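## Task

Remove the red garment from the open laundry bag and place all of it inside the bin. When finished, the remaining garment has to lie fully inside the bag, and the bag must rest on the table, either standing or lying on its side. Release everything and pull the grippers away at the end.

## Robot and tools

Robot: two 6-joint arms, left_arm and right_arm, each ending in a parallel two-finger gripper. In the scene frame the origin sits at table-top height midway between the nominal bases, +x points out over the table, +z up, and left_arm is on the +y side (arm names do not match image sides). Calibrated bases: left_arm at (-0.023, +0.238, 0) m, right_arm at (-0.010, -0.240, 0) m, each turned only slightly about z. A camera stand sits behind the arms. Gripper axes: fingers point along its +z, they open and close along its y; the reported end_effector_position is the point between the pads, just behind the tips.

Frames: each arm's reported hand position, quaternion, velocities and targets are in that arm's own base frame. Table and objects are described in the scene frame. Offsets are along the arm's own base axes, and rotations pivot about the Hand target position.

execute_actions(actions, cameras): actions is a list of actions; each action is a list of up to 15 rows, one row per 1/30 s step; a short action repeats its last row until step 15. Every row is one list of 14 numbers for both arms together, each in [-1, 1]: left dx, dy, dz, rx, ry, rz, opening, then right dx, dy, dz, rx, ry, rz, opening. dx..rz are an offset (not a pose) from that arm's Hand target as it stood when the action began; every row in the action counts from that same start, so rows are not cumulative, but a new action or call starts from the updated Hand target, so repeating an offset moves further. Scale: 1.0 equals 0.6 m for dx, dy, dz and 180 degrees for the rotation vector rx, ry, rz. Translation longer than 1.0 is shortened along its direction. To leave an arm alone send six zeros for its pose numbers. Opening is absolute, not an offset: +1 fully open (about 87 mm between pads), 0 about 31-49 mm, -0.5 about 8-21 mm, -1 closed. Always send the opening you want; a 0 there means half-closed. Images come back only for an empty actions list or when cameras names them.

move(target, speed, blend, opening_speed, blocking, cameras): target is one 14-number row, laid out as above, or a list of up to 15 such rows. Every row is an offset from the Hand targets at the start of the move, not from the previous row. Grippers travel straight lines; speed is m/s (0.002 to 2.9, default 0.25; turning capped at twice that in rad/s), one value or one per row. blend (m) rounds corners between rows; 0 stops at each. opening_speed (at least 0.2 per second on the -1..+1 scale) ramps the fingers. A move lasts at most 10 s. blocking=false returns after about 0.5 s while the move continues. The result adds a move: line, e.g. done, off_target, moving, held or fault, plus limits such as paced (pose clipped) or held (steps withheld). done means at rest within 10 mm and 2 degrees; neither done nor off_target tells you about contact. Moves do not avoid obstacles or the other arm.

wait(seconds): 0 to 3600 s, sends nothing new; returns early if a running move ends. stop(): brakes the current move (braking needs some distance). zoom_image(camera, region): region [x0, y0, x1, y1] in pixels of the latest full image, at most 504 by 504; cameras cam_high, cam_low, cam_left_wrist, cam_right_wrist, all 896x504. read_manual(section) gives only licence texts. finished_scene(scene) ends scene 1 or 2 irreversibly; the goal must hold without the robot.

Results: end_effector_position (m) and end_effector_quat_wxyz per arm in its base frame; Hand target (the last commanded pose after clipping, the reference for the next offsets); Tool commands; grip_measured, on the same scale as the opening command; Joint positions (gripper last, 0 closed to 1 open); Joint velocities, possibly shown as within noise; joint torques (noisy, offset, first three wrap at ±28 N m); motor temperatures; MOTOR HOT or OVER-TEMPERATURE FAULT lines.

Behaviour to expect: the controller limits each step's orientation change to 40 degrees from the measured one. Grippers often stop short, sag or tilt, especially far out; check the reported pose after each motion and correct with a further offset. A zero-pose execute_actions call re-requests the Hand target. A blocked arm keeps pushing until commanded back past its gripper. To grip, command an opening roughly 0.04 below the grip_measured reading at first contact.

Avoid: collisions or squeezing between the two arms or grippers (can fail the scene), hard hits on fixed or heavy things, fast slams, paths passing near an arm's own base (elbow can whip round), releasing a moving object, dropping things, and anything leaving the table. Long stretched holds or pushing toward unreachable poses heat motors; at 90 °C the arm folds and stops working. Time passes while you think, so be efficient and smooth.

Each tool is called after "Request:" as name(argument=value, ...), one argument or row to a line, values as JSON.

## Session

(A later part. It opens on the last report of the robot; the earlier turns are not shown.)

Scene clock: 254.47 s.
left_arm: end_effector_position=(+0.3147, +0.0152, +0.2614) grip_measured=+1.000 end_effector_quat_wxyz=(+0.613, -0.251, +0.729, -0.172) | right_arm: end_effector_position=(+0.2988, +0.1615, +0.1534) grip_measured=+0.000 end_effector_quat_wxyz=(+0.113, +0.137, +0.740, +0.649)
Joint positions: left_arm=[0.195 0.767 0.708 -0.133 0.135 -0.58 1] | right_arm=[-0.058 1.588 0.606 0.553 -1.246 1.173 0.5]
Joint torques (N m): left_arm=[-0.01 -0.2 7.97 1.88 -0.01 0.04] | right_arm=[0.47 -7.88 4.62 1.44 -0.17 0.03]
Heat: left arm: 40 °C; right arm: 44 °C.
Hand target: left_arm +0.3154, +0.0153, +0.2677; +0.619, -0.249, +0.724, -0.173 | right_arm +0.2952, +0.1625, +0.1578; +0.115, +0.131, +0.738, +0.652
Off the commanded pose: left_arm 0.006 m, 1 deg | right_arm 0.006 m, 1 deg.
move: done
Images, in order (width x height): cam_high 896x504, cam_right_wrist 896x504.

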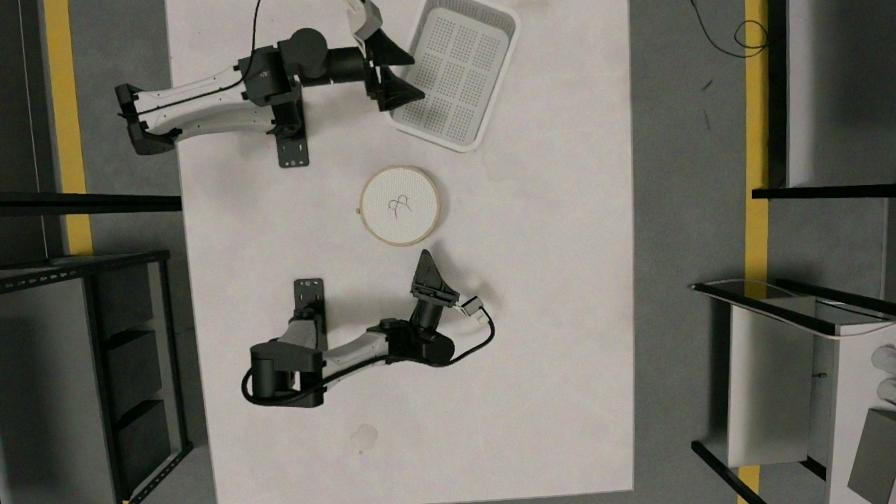

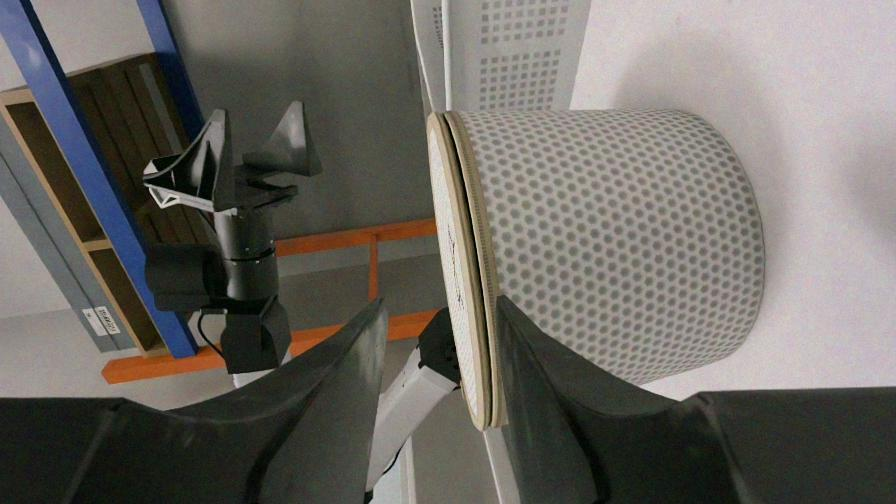

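Request:
move(
  target=[0,0,0,0,0,0,1,0.012,0.046,0.012,0,0,0,0],
  speed=0.1,
  cameras=["cam_right_wrist"],
)

Request:
zoom_image(
  camera="cam_right_wrist",
  region=[420, 205, 580, 405],
)

Scene clock: 260.63 s.
left_arm: end_effector_position=(+0.3147, +0.0152, +0.2614) grip_measured=+1.000 end_effector_quat_wxyz=(+0.613, -0.251, +0.729, -0.172) | right_arm: end_effector_position=(+0.2985, +0.1887, +0.1606) grip_measured=+0.000 end_effector_quat_wxyz=(+0.106, +0.132, +0.739, +0.652)
Joint positions: left_arm=[0.195 0.767 0.708 -0.133 0.135 -0.58 1] | right_arm=[0.038 1.588 0.606 0.644 -1.175 1.273 0.5]
Joint torques (N m): left_arm=[-0.01 -0.18 7.97 1.88 -0.01 0.04] | right_arm=[0.73 -6.6 6.22 1.56 0.05 0.08]
Heat: left arm: 40 °C; right arm: 44 °C.
Hand target: left_arm +0.3154, +0.0153, +0.2677; +0.619, -0.249, +0.724, -0.173 | right_arm +0.3024, +0.1902, +0.1650; +0.116, +0.131, +0.738, +0.652
Off the commanded pose: left_arm 0.006 m, 1 deg | right_arm 0.006 m, 1 deg.
move: done

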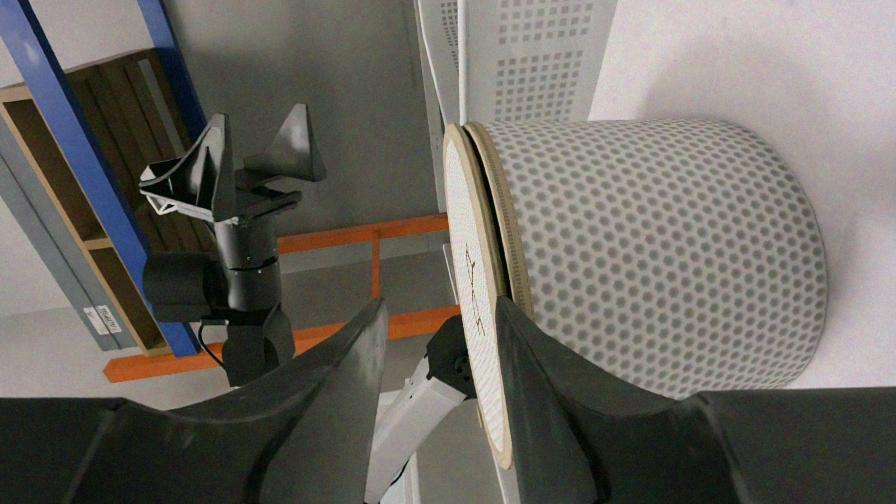

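Scaled by 2.520 from the camera's image (finer frame: 1280x720).

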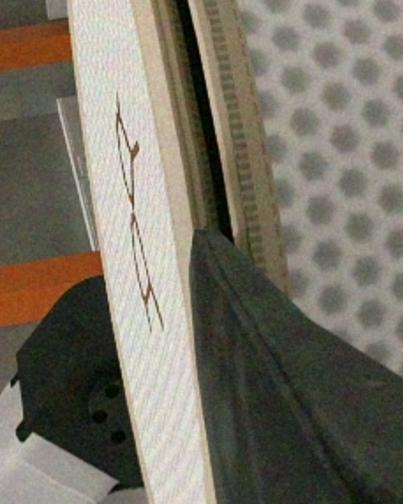

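Request:
move(
  target=[
    [0,0,0,0,0,0,1,-0.003,-0.008,-0.007,0,0,0,0],
    [0,0,0,0,0,0,1,0.02,0.06,-0.007,0,0,0,0],
  ],
  speed=0.06,
  cameras=["cam_right_wrist"],
)

Request:
zoom_image(
  camera="cam_right_wrist",
  region=[420, 205, 580, 405],
)

Scene clock: 265.53 s.
left_arm: end_effector_position=(+0.3147, +0.0152, +0.2614) grip_measured=+1.000 end_effector_quat_wxyz=(+0.613, -0.251, +0.729, -0.172) | right_arm: end_effector_position=(+0.3063, +0.2238, +0.1590) grip_measured=+0.000 end_effector_quat_wxyz=(+0.107, +0.128, +0.739, +0.653)
Joint positions: left_arm=[0.195 0.767 0.708 -0.133 0.135 -0.58 1] | right_arm=[0.157 1.651 0.631 0.76 -1.066 1.351 0.5]
Joint torques (N m): left_arm=[0.01 -0.23 7.97 1.89 -0.01 0.04] | right_arm=[0.88 -5.35 7.31 1.59 0.14 -0.01]
Heat: left arm: 41 °C; right arm: 44 °C.
Hand target: left_arm +0.3154, +0.0153, +0.2677; +0.619, -0.249, +0.724, -0.173 | right_arm +0.3144, +0.2261, +0.1609; +0.116, +0.131, +0.738, +0.652
Off the commanded pose: left_arm 0.006 m, 1 deg | right_arm 0.009 m, 1 deg.
move: done

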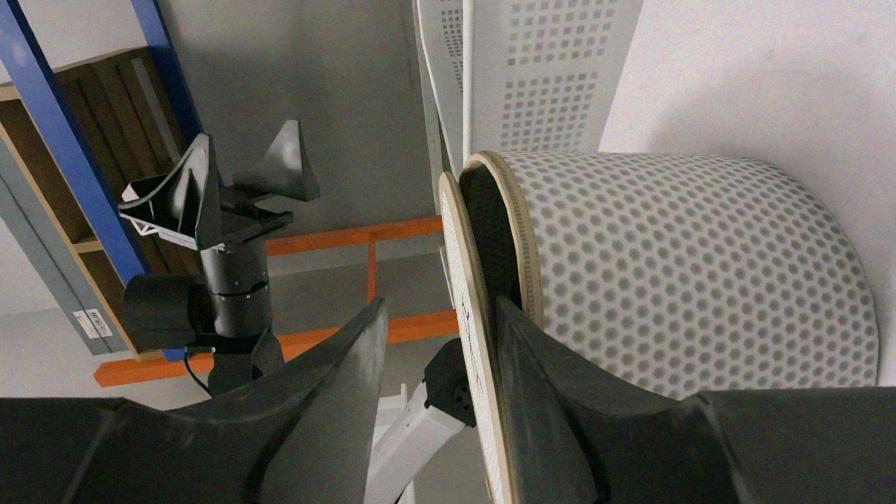

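Scaled by 2.520 from the camera's image (finer frame: 1280x720).

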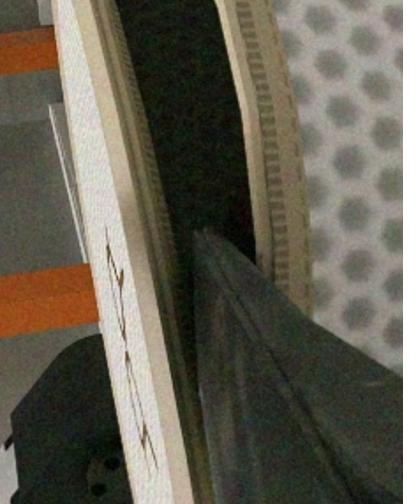

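Request:
move(
  target=[
    [0,0,0,0,0,0,1,0.01,0.03,0.0,0,0,0,0],
    [0,0,0,0,0,0,1,0.01,0.03,0.0,0,0,0,-1],
  ],
  speed=0.06,
  cameras=["cam_right_wrist","cam_high"],
)

Request:
zoom_image(
  camera="cam_high",
  region=[340, 155, 480, 295],
)

Scene clock: 270.20 s.
left_arm: end_effector_position=(+0.3147, +0.0152, +0.2614) grip_measured=+1.000 end_effector_quat_wxyz=(+0.613, -0.251, +0.729, -0.172) | right_arm: end_effector_position=(+0.3136, +0.2414, +0.1576) grip_measured=-0.668 end_effector_quat_wxyz=(+0.108, +0.130, +0.740, +0.651)
Joint positions: left_arm=[0.195 0.767 0.708 -0.133 0.135 -0.58 1] | right_arm=[0.212 1.69 0.665 0.784 -1.007 1.376 0.166]
Joint torques (N m): left_arm=[0.01 -0.2 7.98 1.89 0 0.04] | right_arm=[0.75 -5.85 7.16 1.55 0.12 -0.02]
Heat: left arm: 41 °C; right arm: 43 °C.
Hand target: left_arm +0.3154, +0.0153, +0.2677; +0.619, -0.249, +0.724, -0.173 | right_arm +0.3203, +0.2442, +0.1609; +0.116, +0.131, +0.738, +0.652
Off the commanded pose: left_arm 0.006 m, 1 deg | right_arm 0.008 m, 1 deg.
move: done
Images, in order (width x height): cam_high 896x504, cam_right_wrist 896x504.

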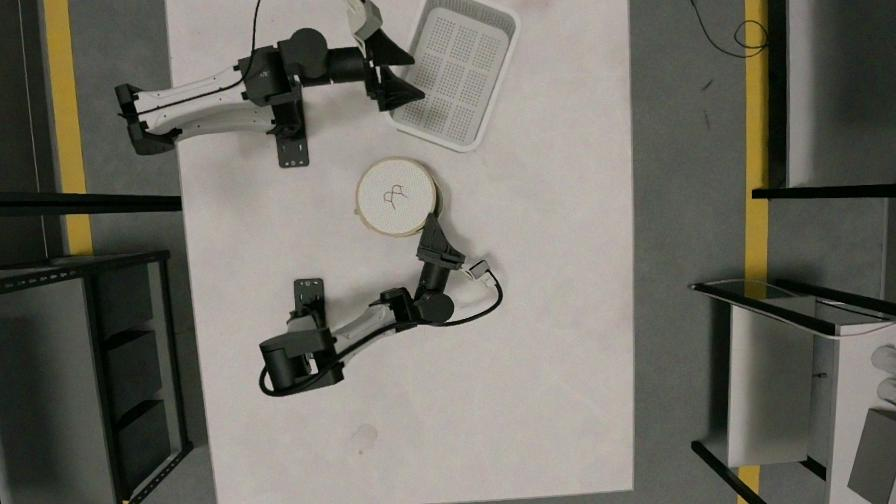

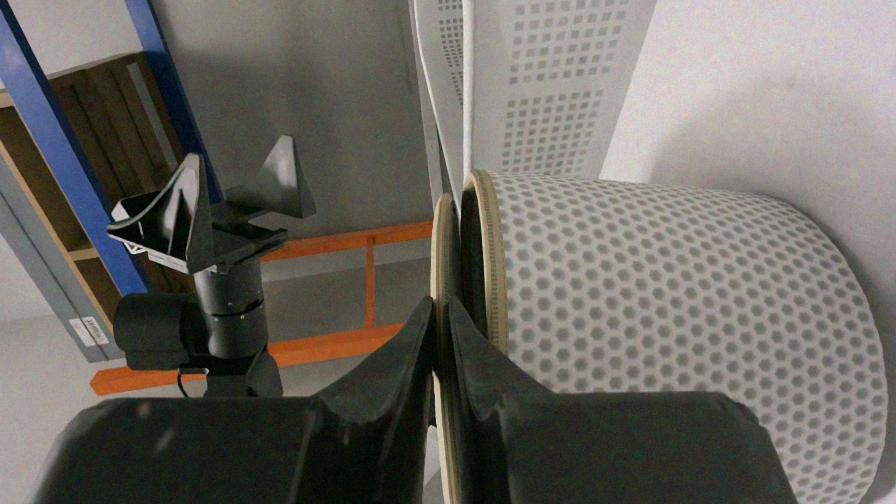

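Scaled by 3.600 from the camera's image (finer frame: 1280x720).

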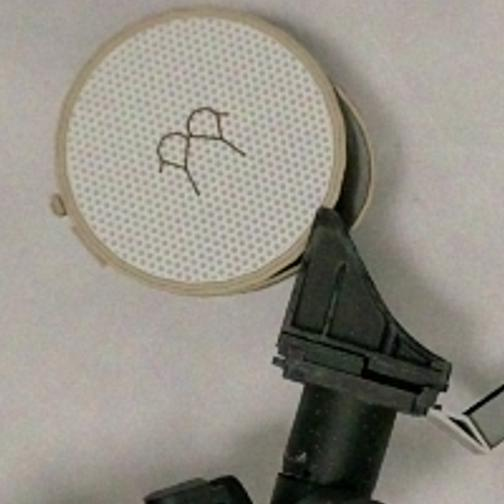

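Request:
move(
  target=[
    [0,0,0,0,0,0,1,-0.03,-0.005,0.085,0.07,-0.1,0,-1],
    [0,0,0,0,0,0,1,-0.07,-0.01,0.165,0.143,-0.205,0,-1],
  ],
  speed=0.08,
  blend=[0.02,0],
  cameras=["cam_right_wrist","cam_high","cam_low"],
)

Request:
zoom_image(
  camera="cam_low",
  region=[365, 165, 485, 295],
)

Scene clock: 281.73 s.
left_arm: end_effector_position=(+0.3147, +0.0152, +0.2614) grip_measured=+1.000 end_effector_quat_wxyz=(+0.613, -0.251, +0.729, -0.172) | right_arm: end_effector_position=(+0.2818, +0.2387, +0.2517) grip_measured=-0.668 end_effector_quat_wxyz=(+0.298, -0.036, +0.607, +0.736)
Joint positions: left_arm=[0.195 0.767 0.708 -0.133 0.135 -0.58 1] | right_arm=[0.232 1.627 0.547 1.553 -0.96 1.525 0.166]
Joint torques (N m): left_arm=[0.01 -0.2 7.92 1.89 -0.01 0.04] | right_arm=[0.75 -8.24 4.3 1.42 0.43 -0.12]
Heat: left arm: 41 °C; right arm: 43 °C.
Hand target: left_arm +0.3154, +0.0153, +0.2677; +0.619, -0.249, +0.724, -0.173 | right_arm +0.2783, +0.2382, +0.2599; +0.310, -0.059, +0.502, +0.805
Off the commanded pose: left_arm 0.006 m, 1 deg | right_arm 0.009 m, 15 deg.
joint sent to its limit (right arm) — joint 4 (wrist pitch), upper limit. The joint targets are off in orientation, not in position.
move: off_target (right_arm)
Images, in order (width x height): cam_high 896x504, cam_low 896x504, cam_right_wrist 896x504.

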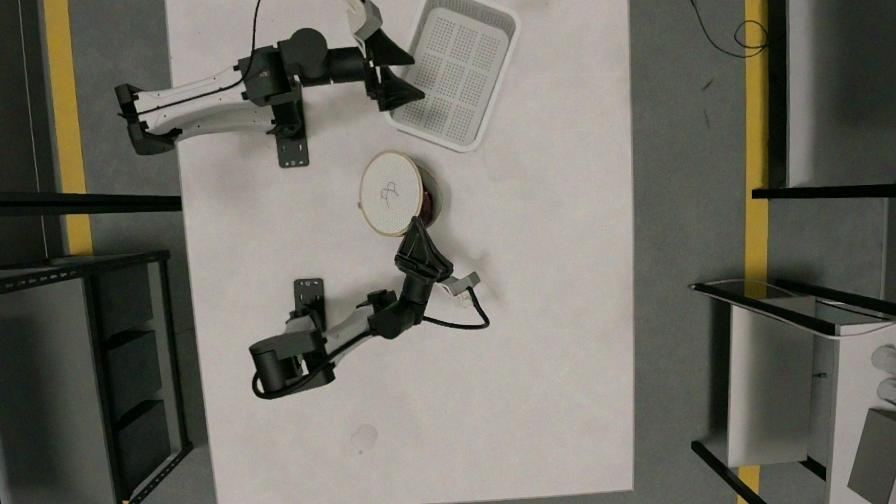

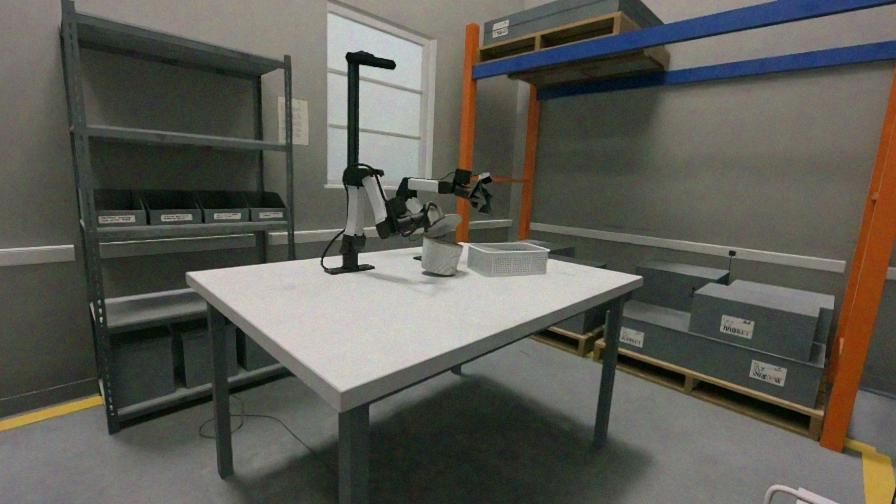

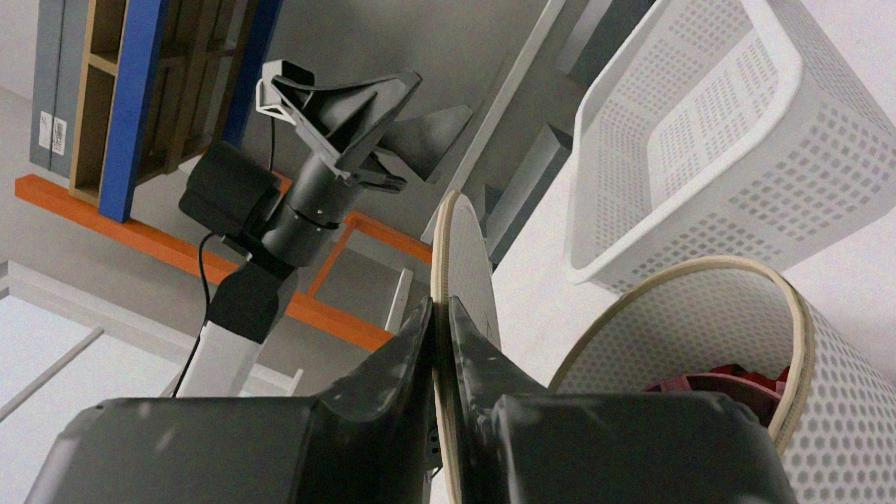

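Scaled by 3.877 from the camera's image (finer frame: 1280x720).

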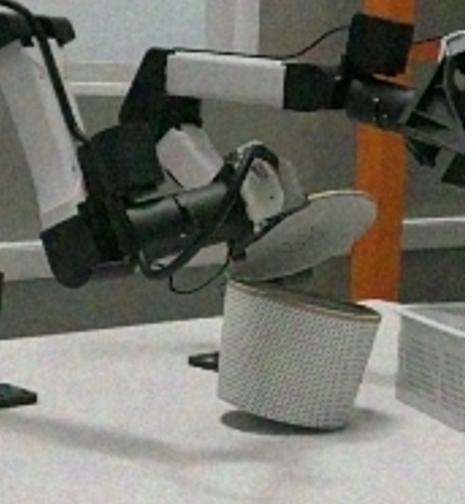

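Request:
move(
  target=[
    [0,0,0,0,0,0,1,-0.1,0,-0.035,0.0,-0.0,0,-1],
    [0,0,0,0,0,0,1,-0.2,0.03,-0.06,0.0,0,0.1,-1],
  ],
  speed=0.08,
  blend=[0.02,0],
  cameras=["cam_right_wrist","cam_high","cam_low"],
)

Request:
zoom_image(
  camera="cam_low",
  region=[365, 165, 485, 295],
)

Scene clock: 289.80 s.
left_arm: end_effector_position=(+0.3147, +0.0152, +0.2614) grip_measured=+1.000 end_effector_quat_wxyz=(+0.613, -0.251, +0.729, -0.172) | right_arm: end_effector_position=(+0.1668, +0.2573, +0.2218) grip_measured=-0.668 end_effector_quat_wxyz=(+0.207, -0.114, +0.623, +0.745)
Joint positions: left_arm=[0.195 0.767 0.708 -0.133 0.135 -0.58 1] | right_arm=[0.397 1.423 0.275 1.554 -1.048 1.475 0.166]
Joint torques (N m): left_arm=[0.01 -0.21 7.97 1.88 -0.02 0.03] | right_arm=[0.81 -5.11 4.01 1.45 0.07 0.08]
Heat: left arm: 41 °C; right arm: 42 °C.
Hand target: left_arm +0.3154, +0.0153, +0.2677; +0.619, -0.249, +0.724, -0.173 | right_arm +0.1584, +0.2562, +0.2238; +0.180, -0.136, +0.487, +0.844
Off the commanded pose: left_arm 0.006 m, 1 deg | right_arm 0.009 m, 20 deg.
joint sent to its limit (right arm) — joint 4 (wrist pitch), upper limit. The joint targets are off in orientation, not in position.
move: off_target (right_arm)
Images, in order (width x height): cam_high 896x504, cam_low 896x504, cam_right_wrist 896x504.

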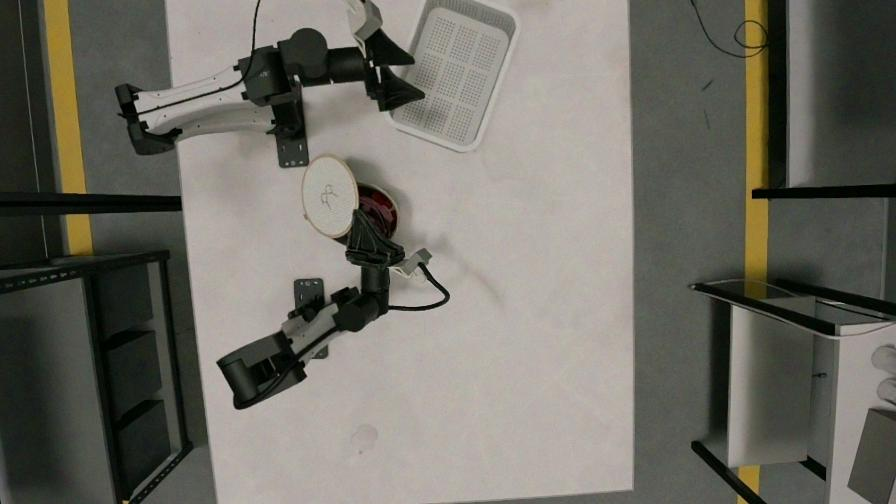

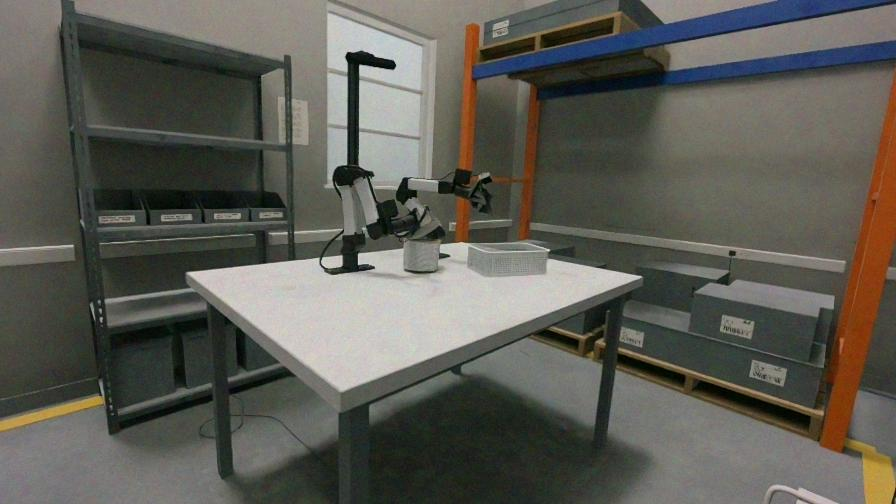

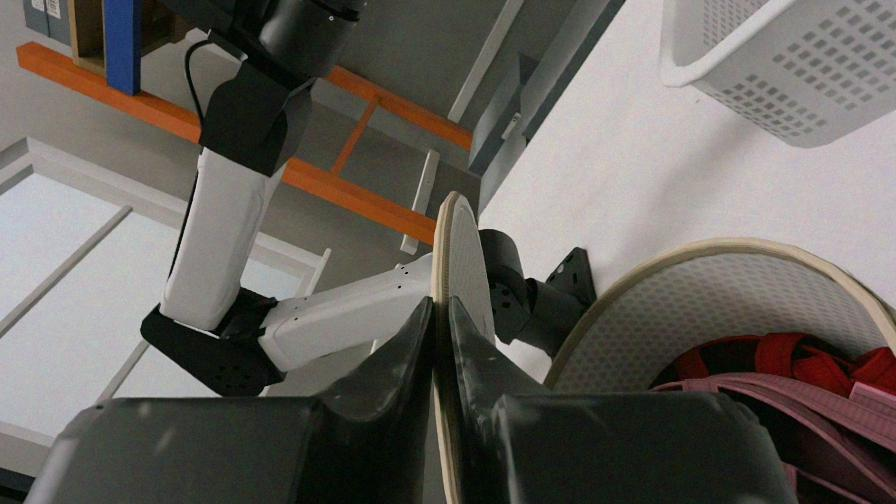

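Scaled by 3.877 from the camera's image (finer frame: 1280x720).

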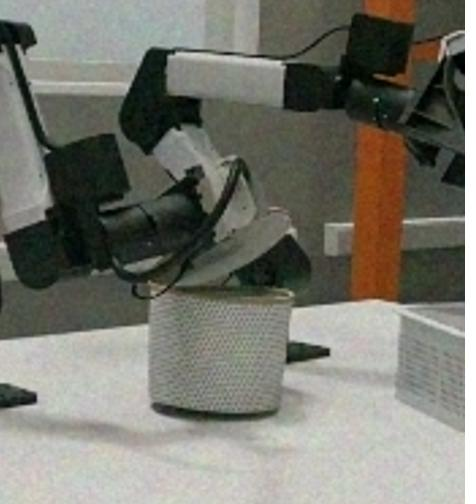

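Request:
move(
  target=[
    [0,0,0,0,0,0,1,0.25,0,-0.08,-0.1,0.01,0,-1],
    [0,0,0,0,0,0,1,0.5,-0.02,-0.09,-0.1,0.01,0,-1],
  ],
  speed=0.08,
  blend=[0.02,0],
  cameras=["cam_right_wrist","cam_high","cam_low"],
)

Request:
zoom_image(
  camera="cam_low",
  region=[365, 165, 485, 295],
)

Scene clock: 309.43 s.
left_arm: end_effector_position=(+0.3147, +0.0152, +0.2614) grip_measured=+1.000 end_effector_quat_wxyz=(+0.613, -0.251, +0.729, -0.172) | right_arm: end_effector_position=(+0.4565, +0.2468, +0.1725) grip_measured=-0.670 end_effector_quat_wxyz=(+0.157, -0.130, +0.648, +0.734)
Joint positions: left_arm=[0.195 0.767 0.708 -0.133 0.135 -0.58 1] | right_arm=[0.141 2.527 1.666 1.558 -1.371 1.85 0.165]
Joint torques (N m): left_arm=[0.01 -0.18 7.95 1.88 -0.01 0.04] | right_arm=[-0.05 -12.1 7.61 0.99 0.24 -0.06]
Heat: left arm: 41 °C; right arm: 41 °C.
Hand target: left_arm +0.3154, +0.0153, +0.2677; +0.619, -0.249, +0.724, -0.173 | right_arm +0.4585, +0.2441, +0.1700; +0.149, -0.149, +0.616, +0.759
Off the commanded pose: left_arm 0.006 m, 1 deg | right_arm 0.004 m, 5 deg.
joint sent to its limit (right arm) — joint 4 (wrist pitch), upper limit. The joint targets are off in orientation, not in position.
move: off_target (right_arm)
Images, in order (width x height): cam_high 896x504, cam_low 896x504, cam_right_wrist 896x504.

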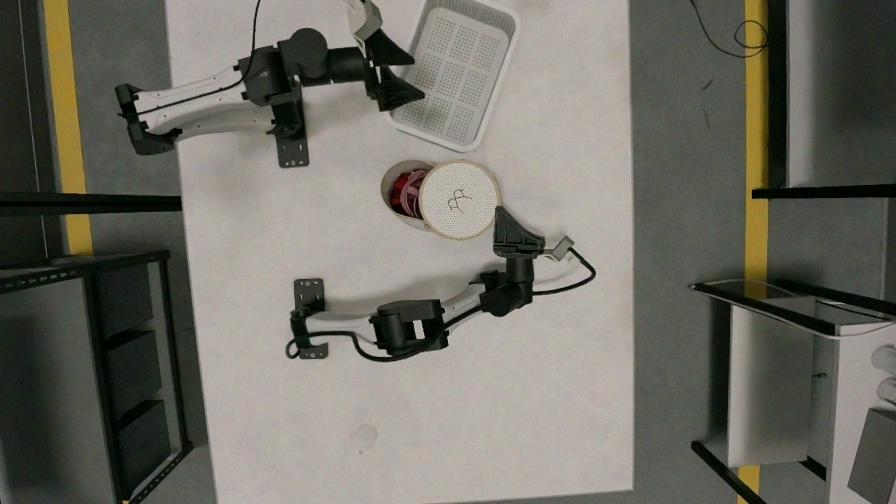

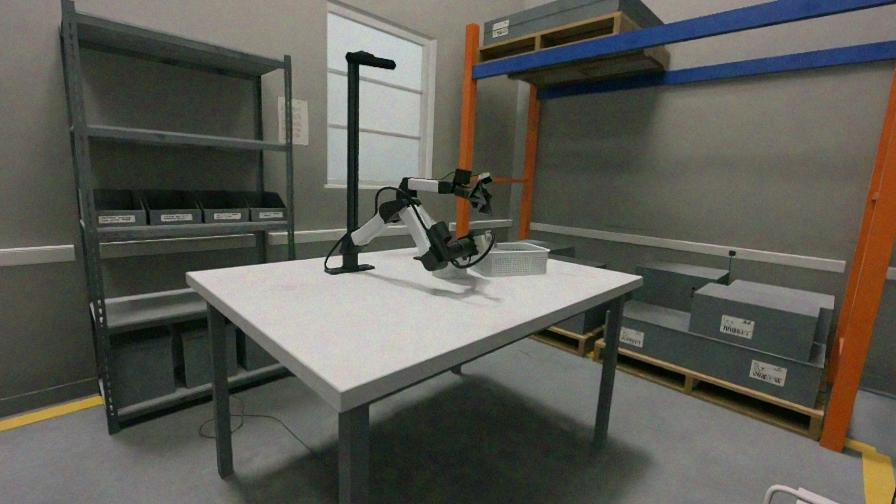

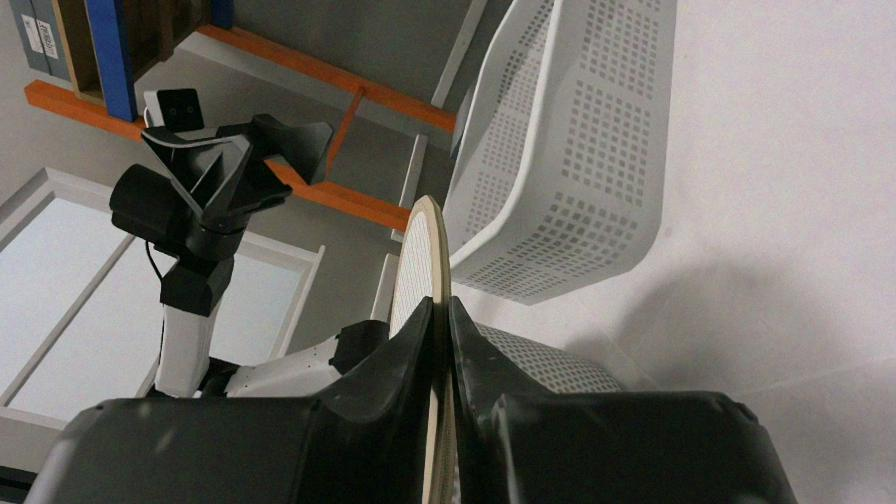

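Scaled by 3.877 from the camera's image (finer frame: 1280x720).

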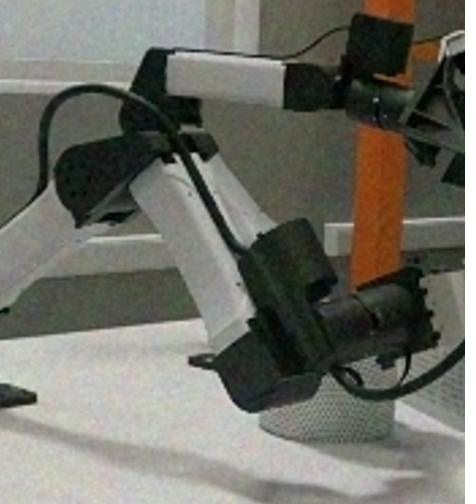

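Request:
zoom_image(
  camera="cam_high",
  region=[370, 140, 530, 260],
)

Scaled by 3.150 from the camera's image (finer frame: 1280x720).

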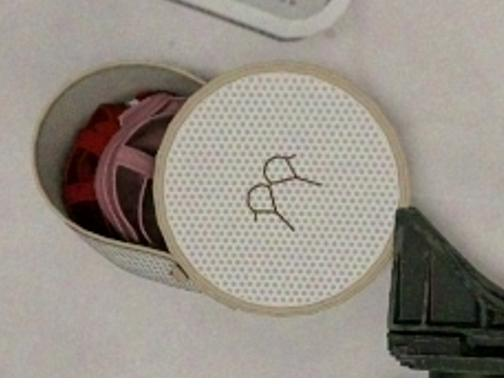

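Request:
move(
  target=[-0.117,-0.31,0.03,-0.0915,0.436,0.078,0.5,0,0,0,0,0,0,-1],
  speed=0.2,
  cameras=["cam_left_wrist","cam_high","cam_right_wrist"],
)

Scene clock: 335.33 s.
left_arm: end_effector_position=(+0.2455, -0.1691, +0.2830) grip_measured=+0.500 end_effector_quat_wxyz=(+0.092, -0.452, +0.874, -0.152) | right_arm: end_effector_position=(+0.4564, +0.2468, +0.1724) grip_measured=-0.670 end_effector_quat_wxyz=(+0.156, -0.130, +0.648, +0.734)
Joint positions: left_arm=[-0.443 1.515 1.866 -1.567 0.037 -1.404 0.75] | right_arm=[0.141 2.527 1.666 1.558 -1.372 1.851 0.165]
Joint torques (N m): left_arm=[0.17 -3.43 6.57 0.86 0.03 -0.11] | right_arm=[-0.12 -12.12 7.57 0.98 0.24 -0.04]
Motor temperatures (°C): left_arm=[21 27 35 40 18 20 19] | right_arm=[19 49 36 28 21 22 21]
Heat: left arm: 40 °C; right arm: 49 °C.
Hand target: left_arm +0.2452, -0.1706, +0.2857; +0.001, -0.461, +0.887, -0.001 | right_arm +0.4584, +0.2441, +0.1699; +0.149, -0.149, +0.616, +0.759
Off the commanded pose: left_arm 0.003 m, 20 deg | right_arm 0.004 m, 5 deg.
joint sent to its limit (left arm) — joint 4 (wrist pitch), lower limit. The joint targets are off in orientation, not in position.
joint sent to its limit (right arm) — joint 4 (wrist pitch), upper limit. The joint targets are off in orientation, not in position.
move: off_target (left_arm)
Images, in order (width x height): cam_high 896x504, cam_left_wrist 896x504, cam_right_wrist 896x504.

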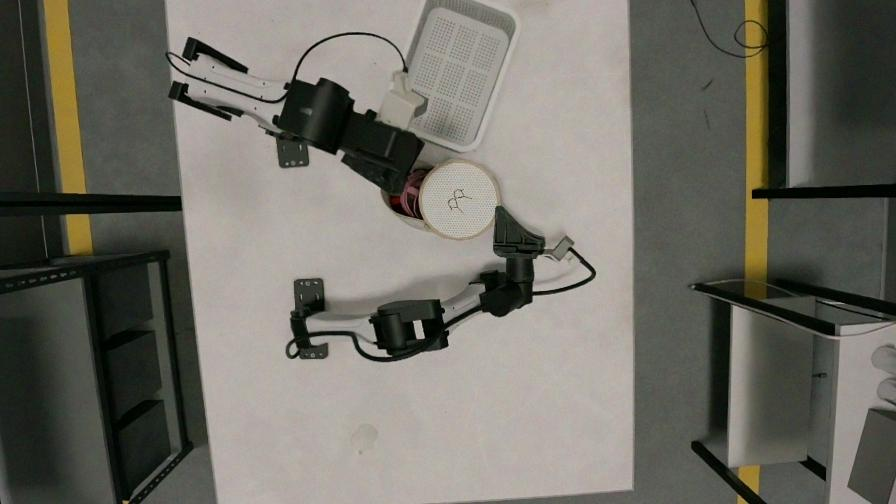

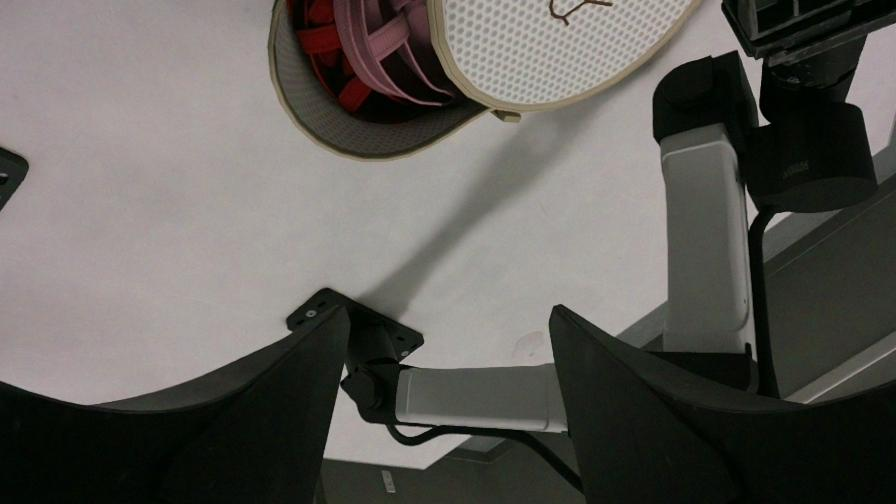

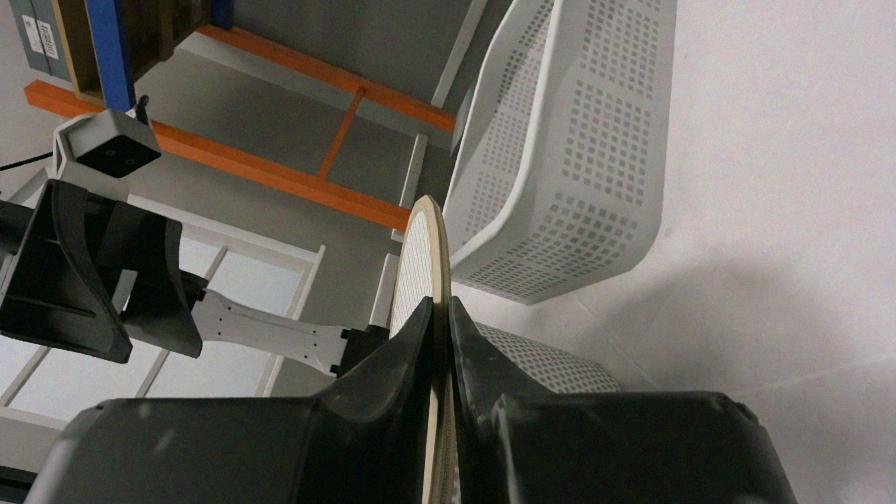

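Request:
zoom_image(
  camera="cam_left_wrist",
  region=[250, 0, 530, 180],
)

Scaled by 1.800 from the camera's image (finer frame: 1280x720).

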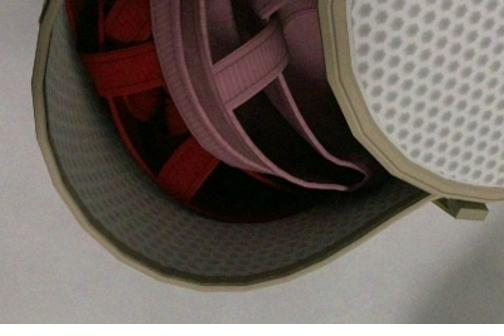

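Request:
move(
  target=[-0.014,0,-0.29,0,0,0,-0.3,0,0,0,0,0,0,-1],
  speed=0.15,
  cameras=["cam_left_wrist","cam_high"],
)

Request:
zoom_image(
  camera="cam_high",
  region=[370, 140, 530, 260],
)

Scene clock: 351.17 s.
left_arm: end_effector_position=(+0.2337, -0.1688, +0.1135) grip_measured=-0.300 end_effector_quat_wxyz=(-0.006, -0.457, +0.889, +0.001) | right_arm: end_effector_position=(+0.4564, +0.2468, +0.1724) grip_measured=-0.670 end_effector_quat_wxyz=(+0.156, -0.130, +0.648, +0.734)
Joint positions: left_arm=[-0.477 1.651 1.356 -1.283 0.008 -1.427 0.35] | right_arm=[0.141 2.527 1.666 1.558 -1.372 1.851 0.165]
Joint torques (N m): left_arm=[-0.49 -5.33 5.7 0.47 -0.2 -0.14] | right_arm=[-0.13 -12.12 7.58 0.98 0.24 -0.04]
Heat: left arm: 37 °C; right arm: 51 °C.
Hand target: left_arm +0.2369, -0.1707, +0.1118; +0.001, -0.461, +0.887, -0.001 | right_arm +0.4585, +0.2441, +0.1700; +0.149, -0.149, +0.616, +0.759
Off the commanded pose: left_arm 0.004 m, 1 deg | right_arm 0.004 m, 5 deg.
joint sent to its limit (right arm) — joint 4 (wrist pitch), upper limit. The joint targets are off in orientation, not in position.
move: done
Images, in order (width x height): cam_high 896x504, cam_left_wrist 896x504.

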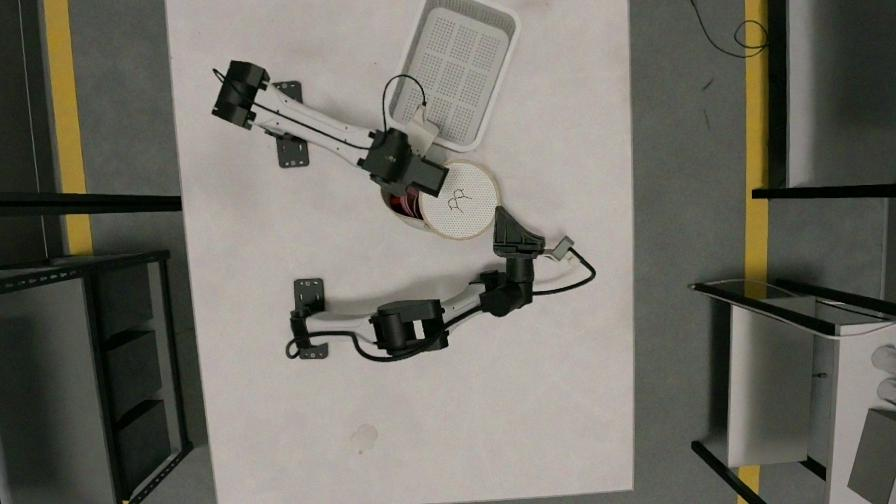

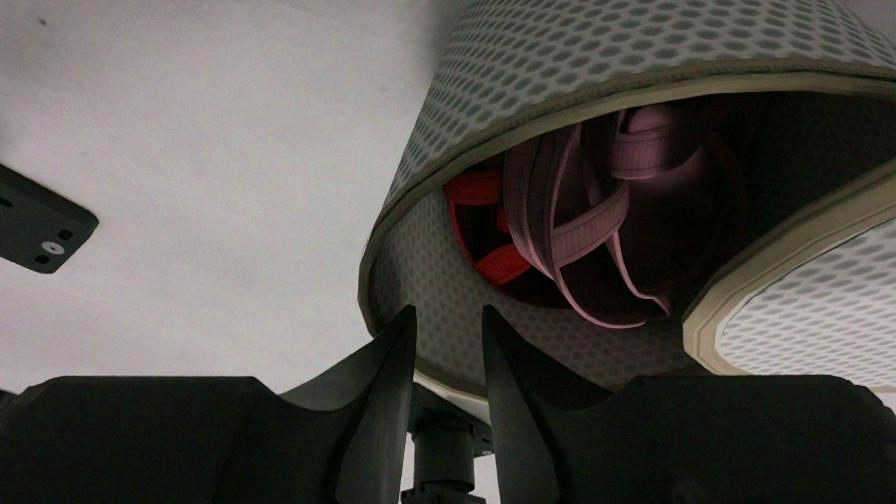

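Scaled by 3.150 from the camera's image (finer frame: 1280x720).

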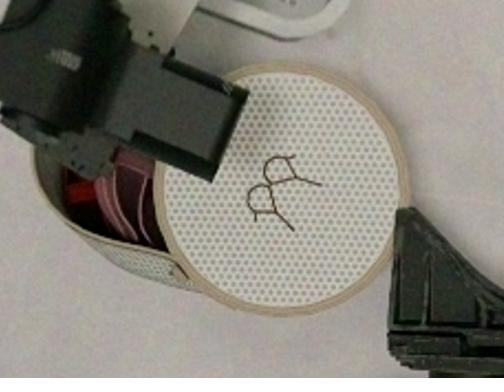

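Request:
move(
  target=[
    [-0.008,-0.056,-0.02,0,0,0,-0.25,0,0,0,0,0,0,-1],
    [-0.008,-0.058,-0.102,0,0,0,-0.25,0,0,0,0,0,0,-1],
  ],
  speed=0.1,
  cameras=["cam_left_wrist"],
)

Scene clock: 361.70 s.
left_arm: end_effector_position=(+0.2312, -0.2030, +0.0587) grip_measured=-0.250 end_effector_quat_wxyz=(-0.001, -0.458, +0.889, -0.003) | right_arm: end_effector_position=(+0.4561, +0.2467, +0.1722) grip_measured=-0.670 end_effector_quat_wxyz=(+0.155, -0.130, +0.648, +0.734)
Joint positions: left_arm=[-0.582 1.729 1.223 -1.06 0.004 -1.534 0.375] | right_arm=[0.141 2.527 1.666 1.558 -1.374 1.851 0.165]
Joint torques (N m): left_arm=[-0.68 -4.75 4.59 0.59 -0.16 -0.14] | right_arm=[-0.13 -12.19 7.56 0.98 0.26 -0.05]
Heat: left arm: 36 °C; right arm: 52 °C.
Hand target: left_arm +0.2320, -0.2055, +0.0505; +0.001, -0.461, +0.887, -0.001 | right_arm +0.4584, +0.2441, +0.1699; +0.149, -0.149, +0.616, +0.759
Off the commanded pose: left_arm 0.009 m, 1 deg | right_arm 0.004 m, 5 deg.
joint sent to its limit (right arm) — joint 4 (wrist pitch), upper limit. The joint targets are off in orientation, not in position.
move: done

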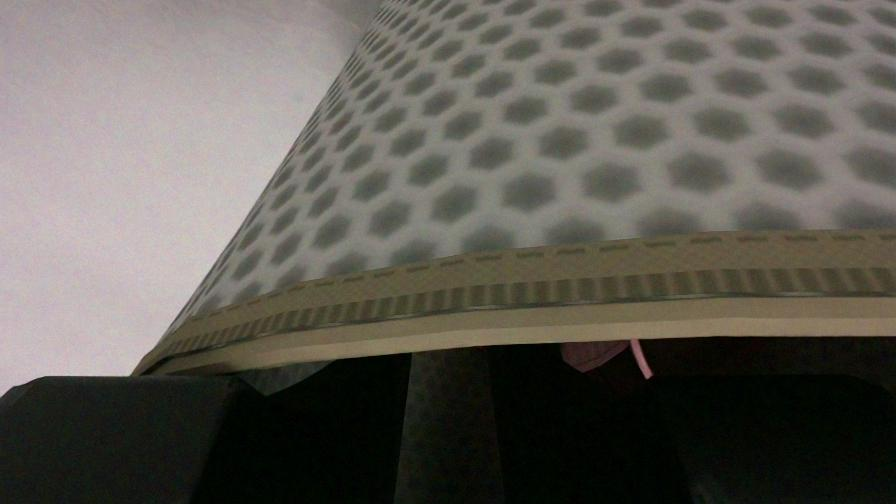

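Lower a little, close, lift.

Request:
move(
  target=[
    [0.006,0,-0.018,0,0,0,-0.25,0,0,0,0,0,0,-1],
    [0.006,0,-0.018,0,0,0,-1,0,0,0,0,0,0,-1],
    [-0.01,0.04,0.3,0,0,0,-1,0,0,0,0,0,0,-1],
  ],
  speed=[0.08,0.1,0.12],
  cameras=["cam_left_wrist","cam_high","cam_low"],
)

Request:
zoom_image(
  camera="cam_high",
  region=[370, 140, 530, 260],
)

Request:
zoom_image(
  camera="cam_left_wrist",
  region=[250, 0, 750, 380],
)

Scene clock: 368.57 s.
left_arm: end_effector_position=(+0.2273, -0.1809, +0.2205) grip_measured=-0.892 end_effector_quat_wxyz=(+0.031, -0.466, +0.882, -0.056) | right_arm: end_effector_position=(+0.4566, +0.2455, +0.1720) grip_measured=-0.670 end_effector_quat_wxyz=(+0.156, -0.130, +0.649, +0.733)
Joint positions: left_arm=[-0.524 1.583 1.71 -1.57 0.007 -1.496 0.054] | right_arm=[0.139 2.527 1.666 1.558 -1.375 1.851 0.165]
Joint torques (N m): left_arm=[0.43 -5.87 7.31 0.5 0.08 0.18] | right_arm=[0.09 -12.12 7.57 0.98 0.28 -0.05]
Motor temperatures (°C): left_arm=[21 29 34 35 18 20 20] | right_arm=[19 53 37 27 21 22 21]
Heat: left arm: 35 °C; right arm: 53 °C.
Hand target: left_arm +0.2259, -0.1815, +0.2306; +0.001, -0.461, +0.887, -0.001 | right_arm +0.4584, +0.2442, +0.1699; +0.149, -0.149, +0.616, +0.759
Off the commanded pose: left_arm 0.010 m, 7 deg | right_arm 0.003 m, 5 deg.
joint sent to its limit (left arm) — joint 4 (wrist pitch), lower limit. The joint targets are off in orientation, not in position.
joint sent to its limit (right arm) — joint 4 (wrist pitch), upper limit. The joint targets are off in orientation, not in position.
move: off_target (left_arm); target 2's new opening was sent with left_arm's hand 0.011 m and 1 deg from that target
Images, in order (width x height): cam_high 896x504, cam_low 896x504, cam_left_wrist 896x504.

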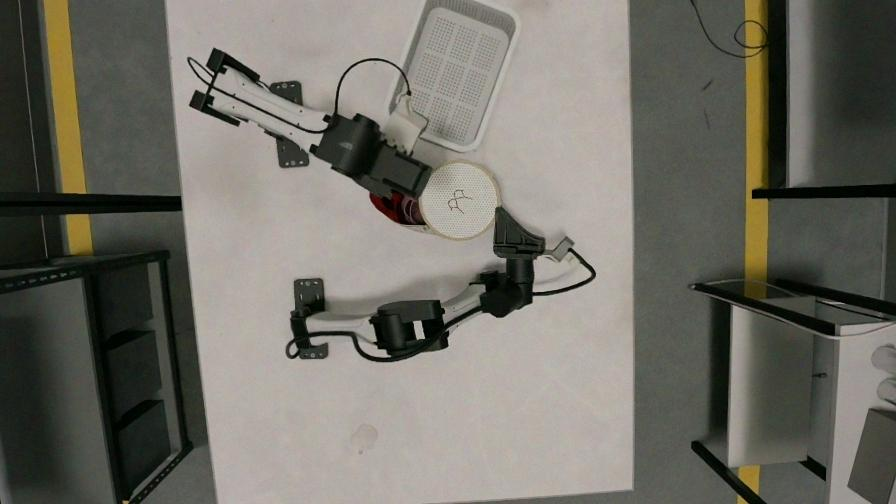

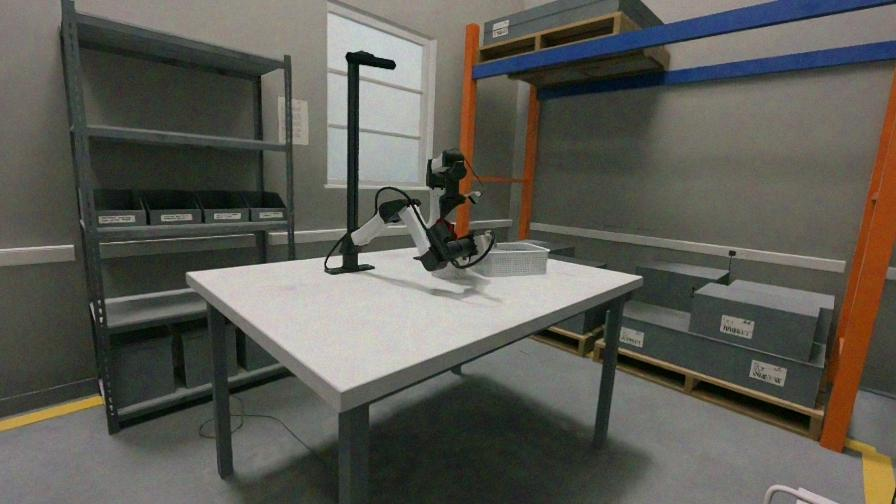

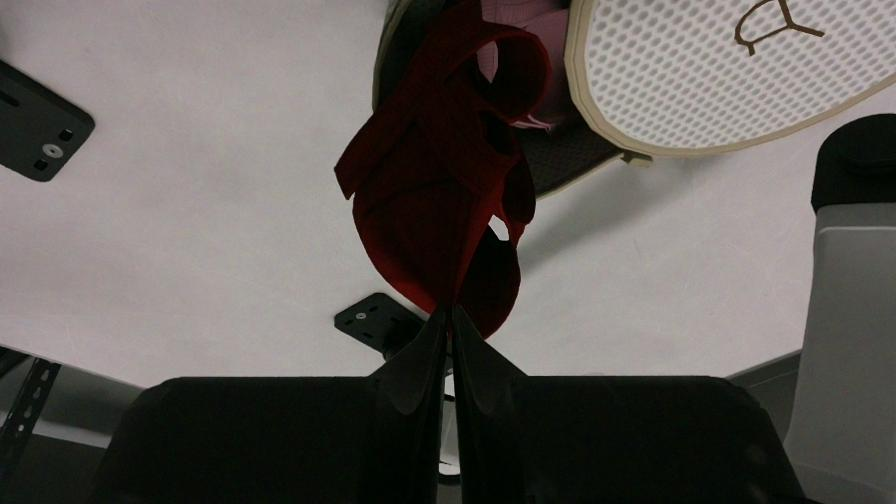

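Scaled by 3.150 from the camera's image (finer frame: 1280x720).

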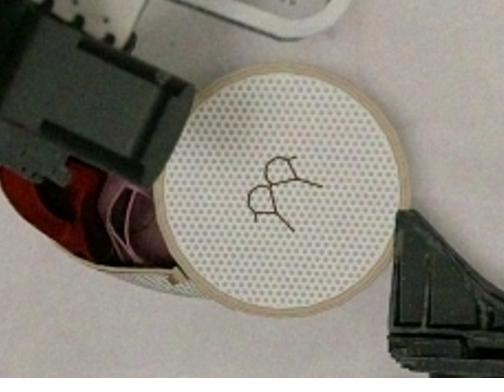

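Scaled by 1.008 from the camera's image (finer frame: 1280x720).

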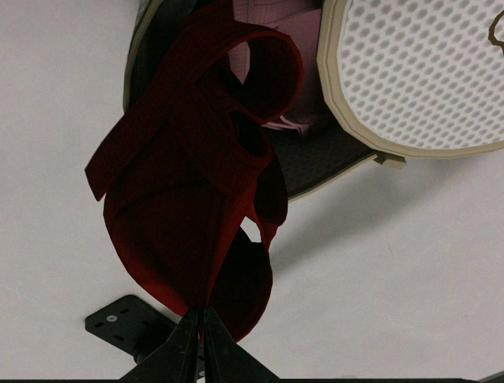

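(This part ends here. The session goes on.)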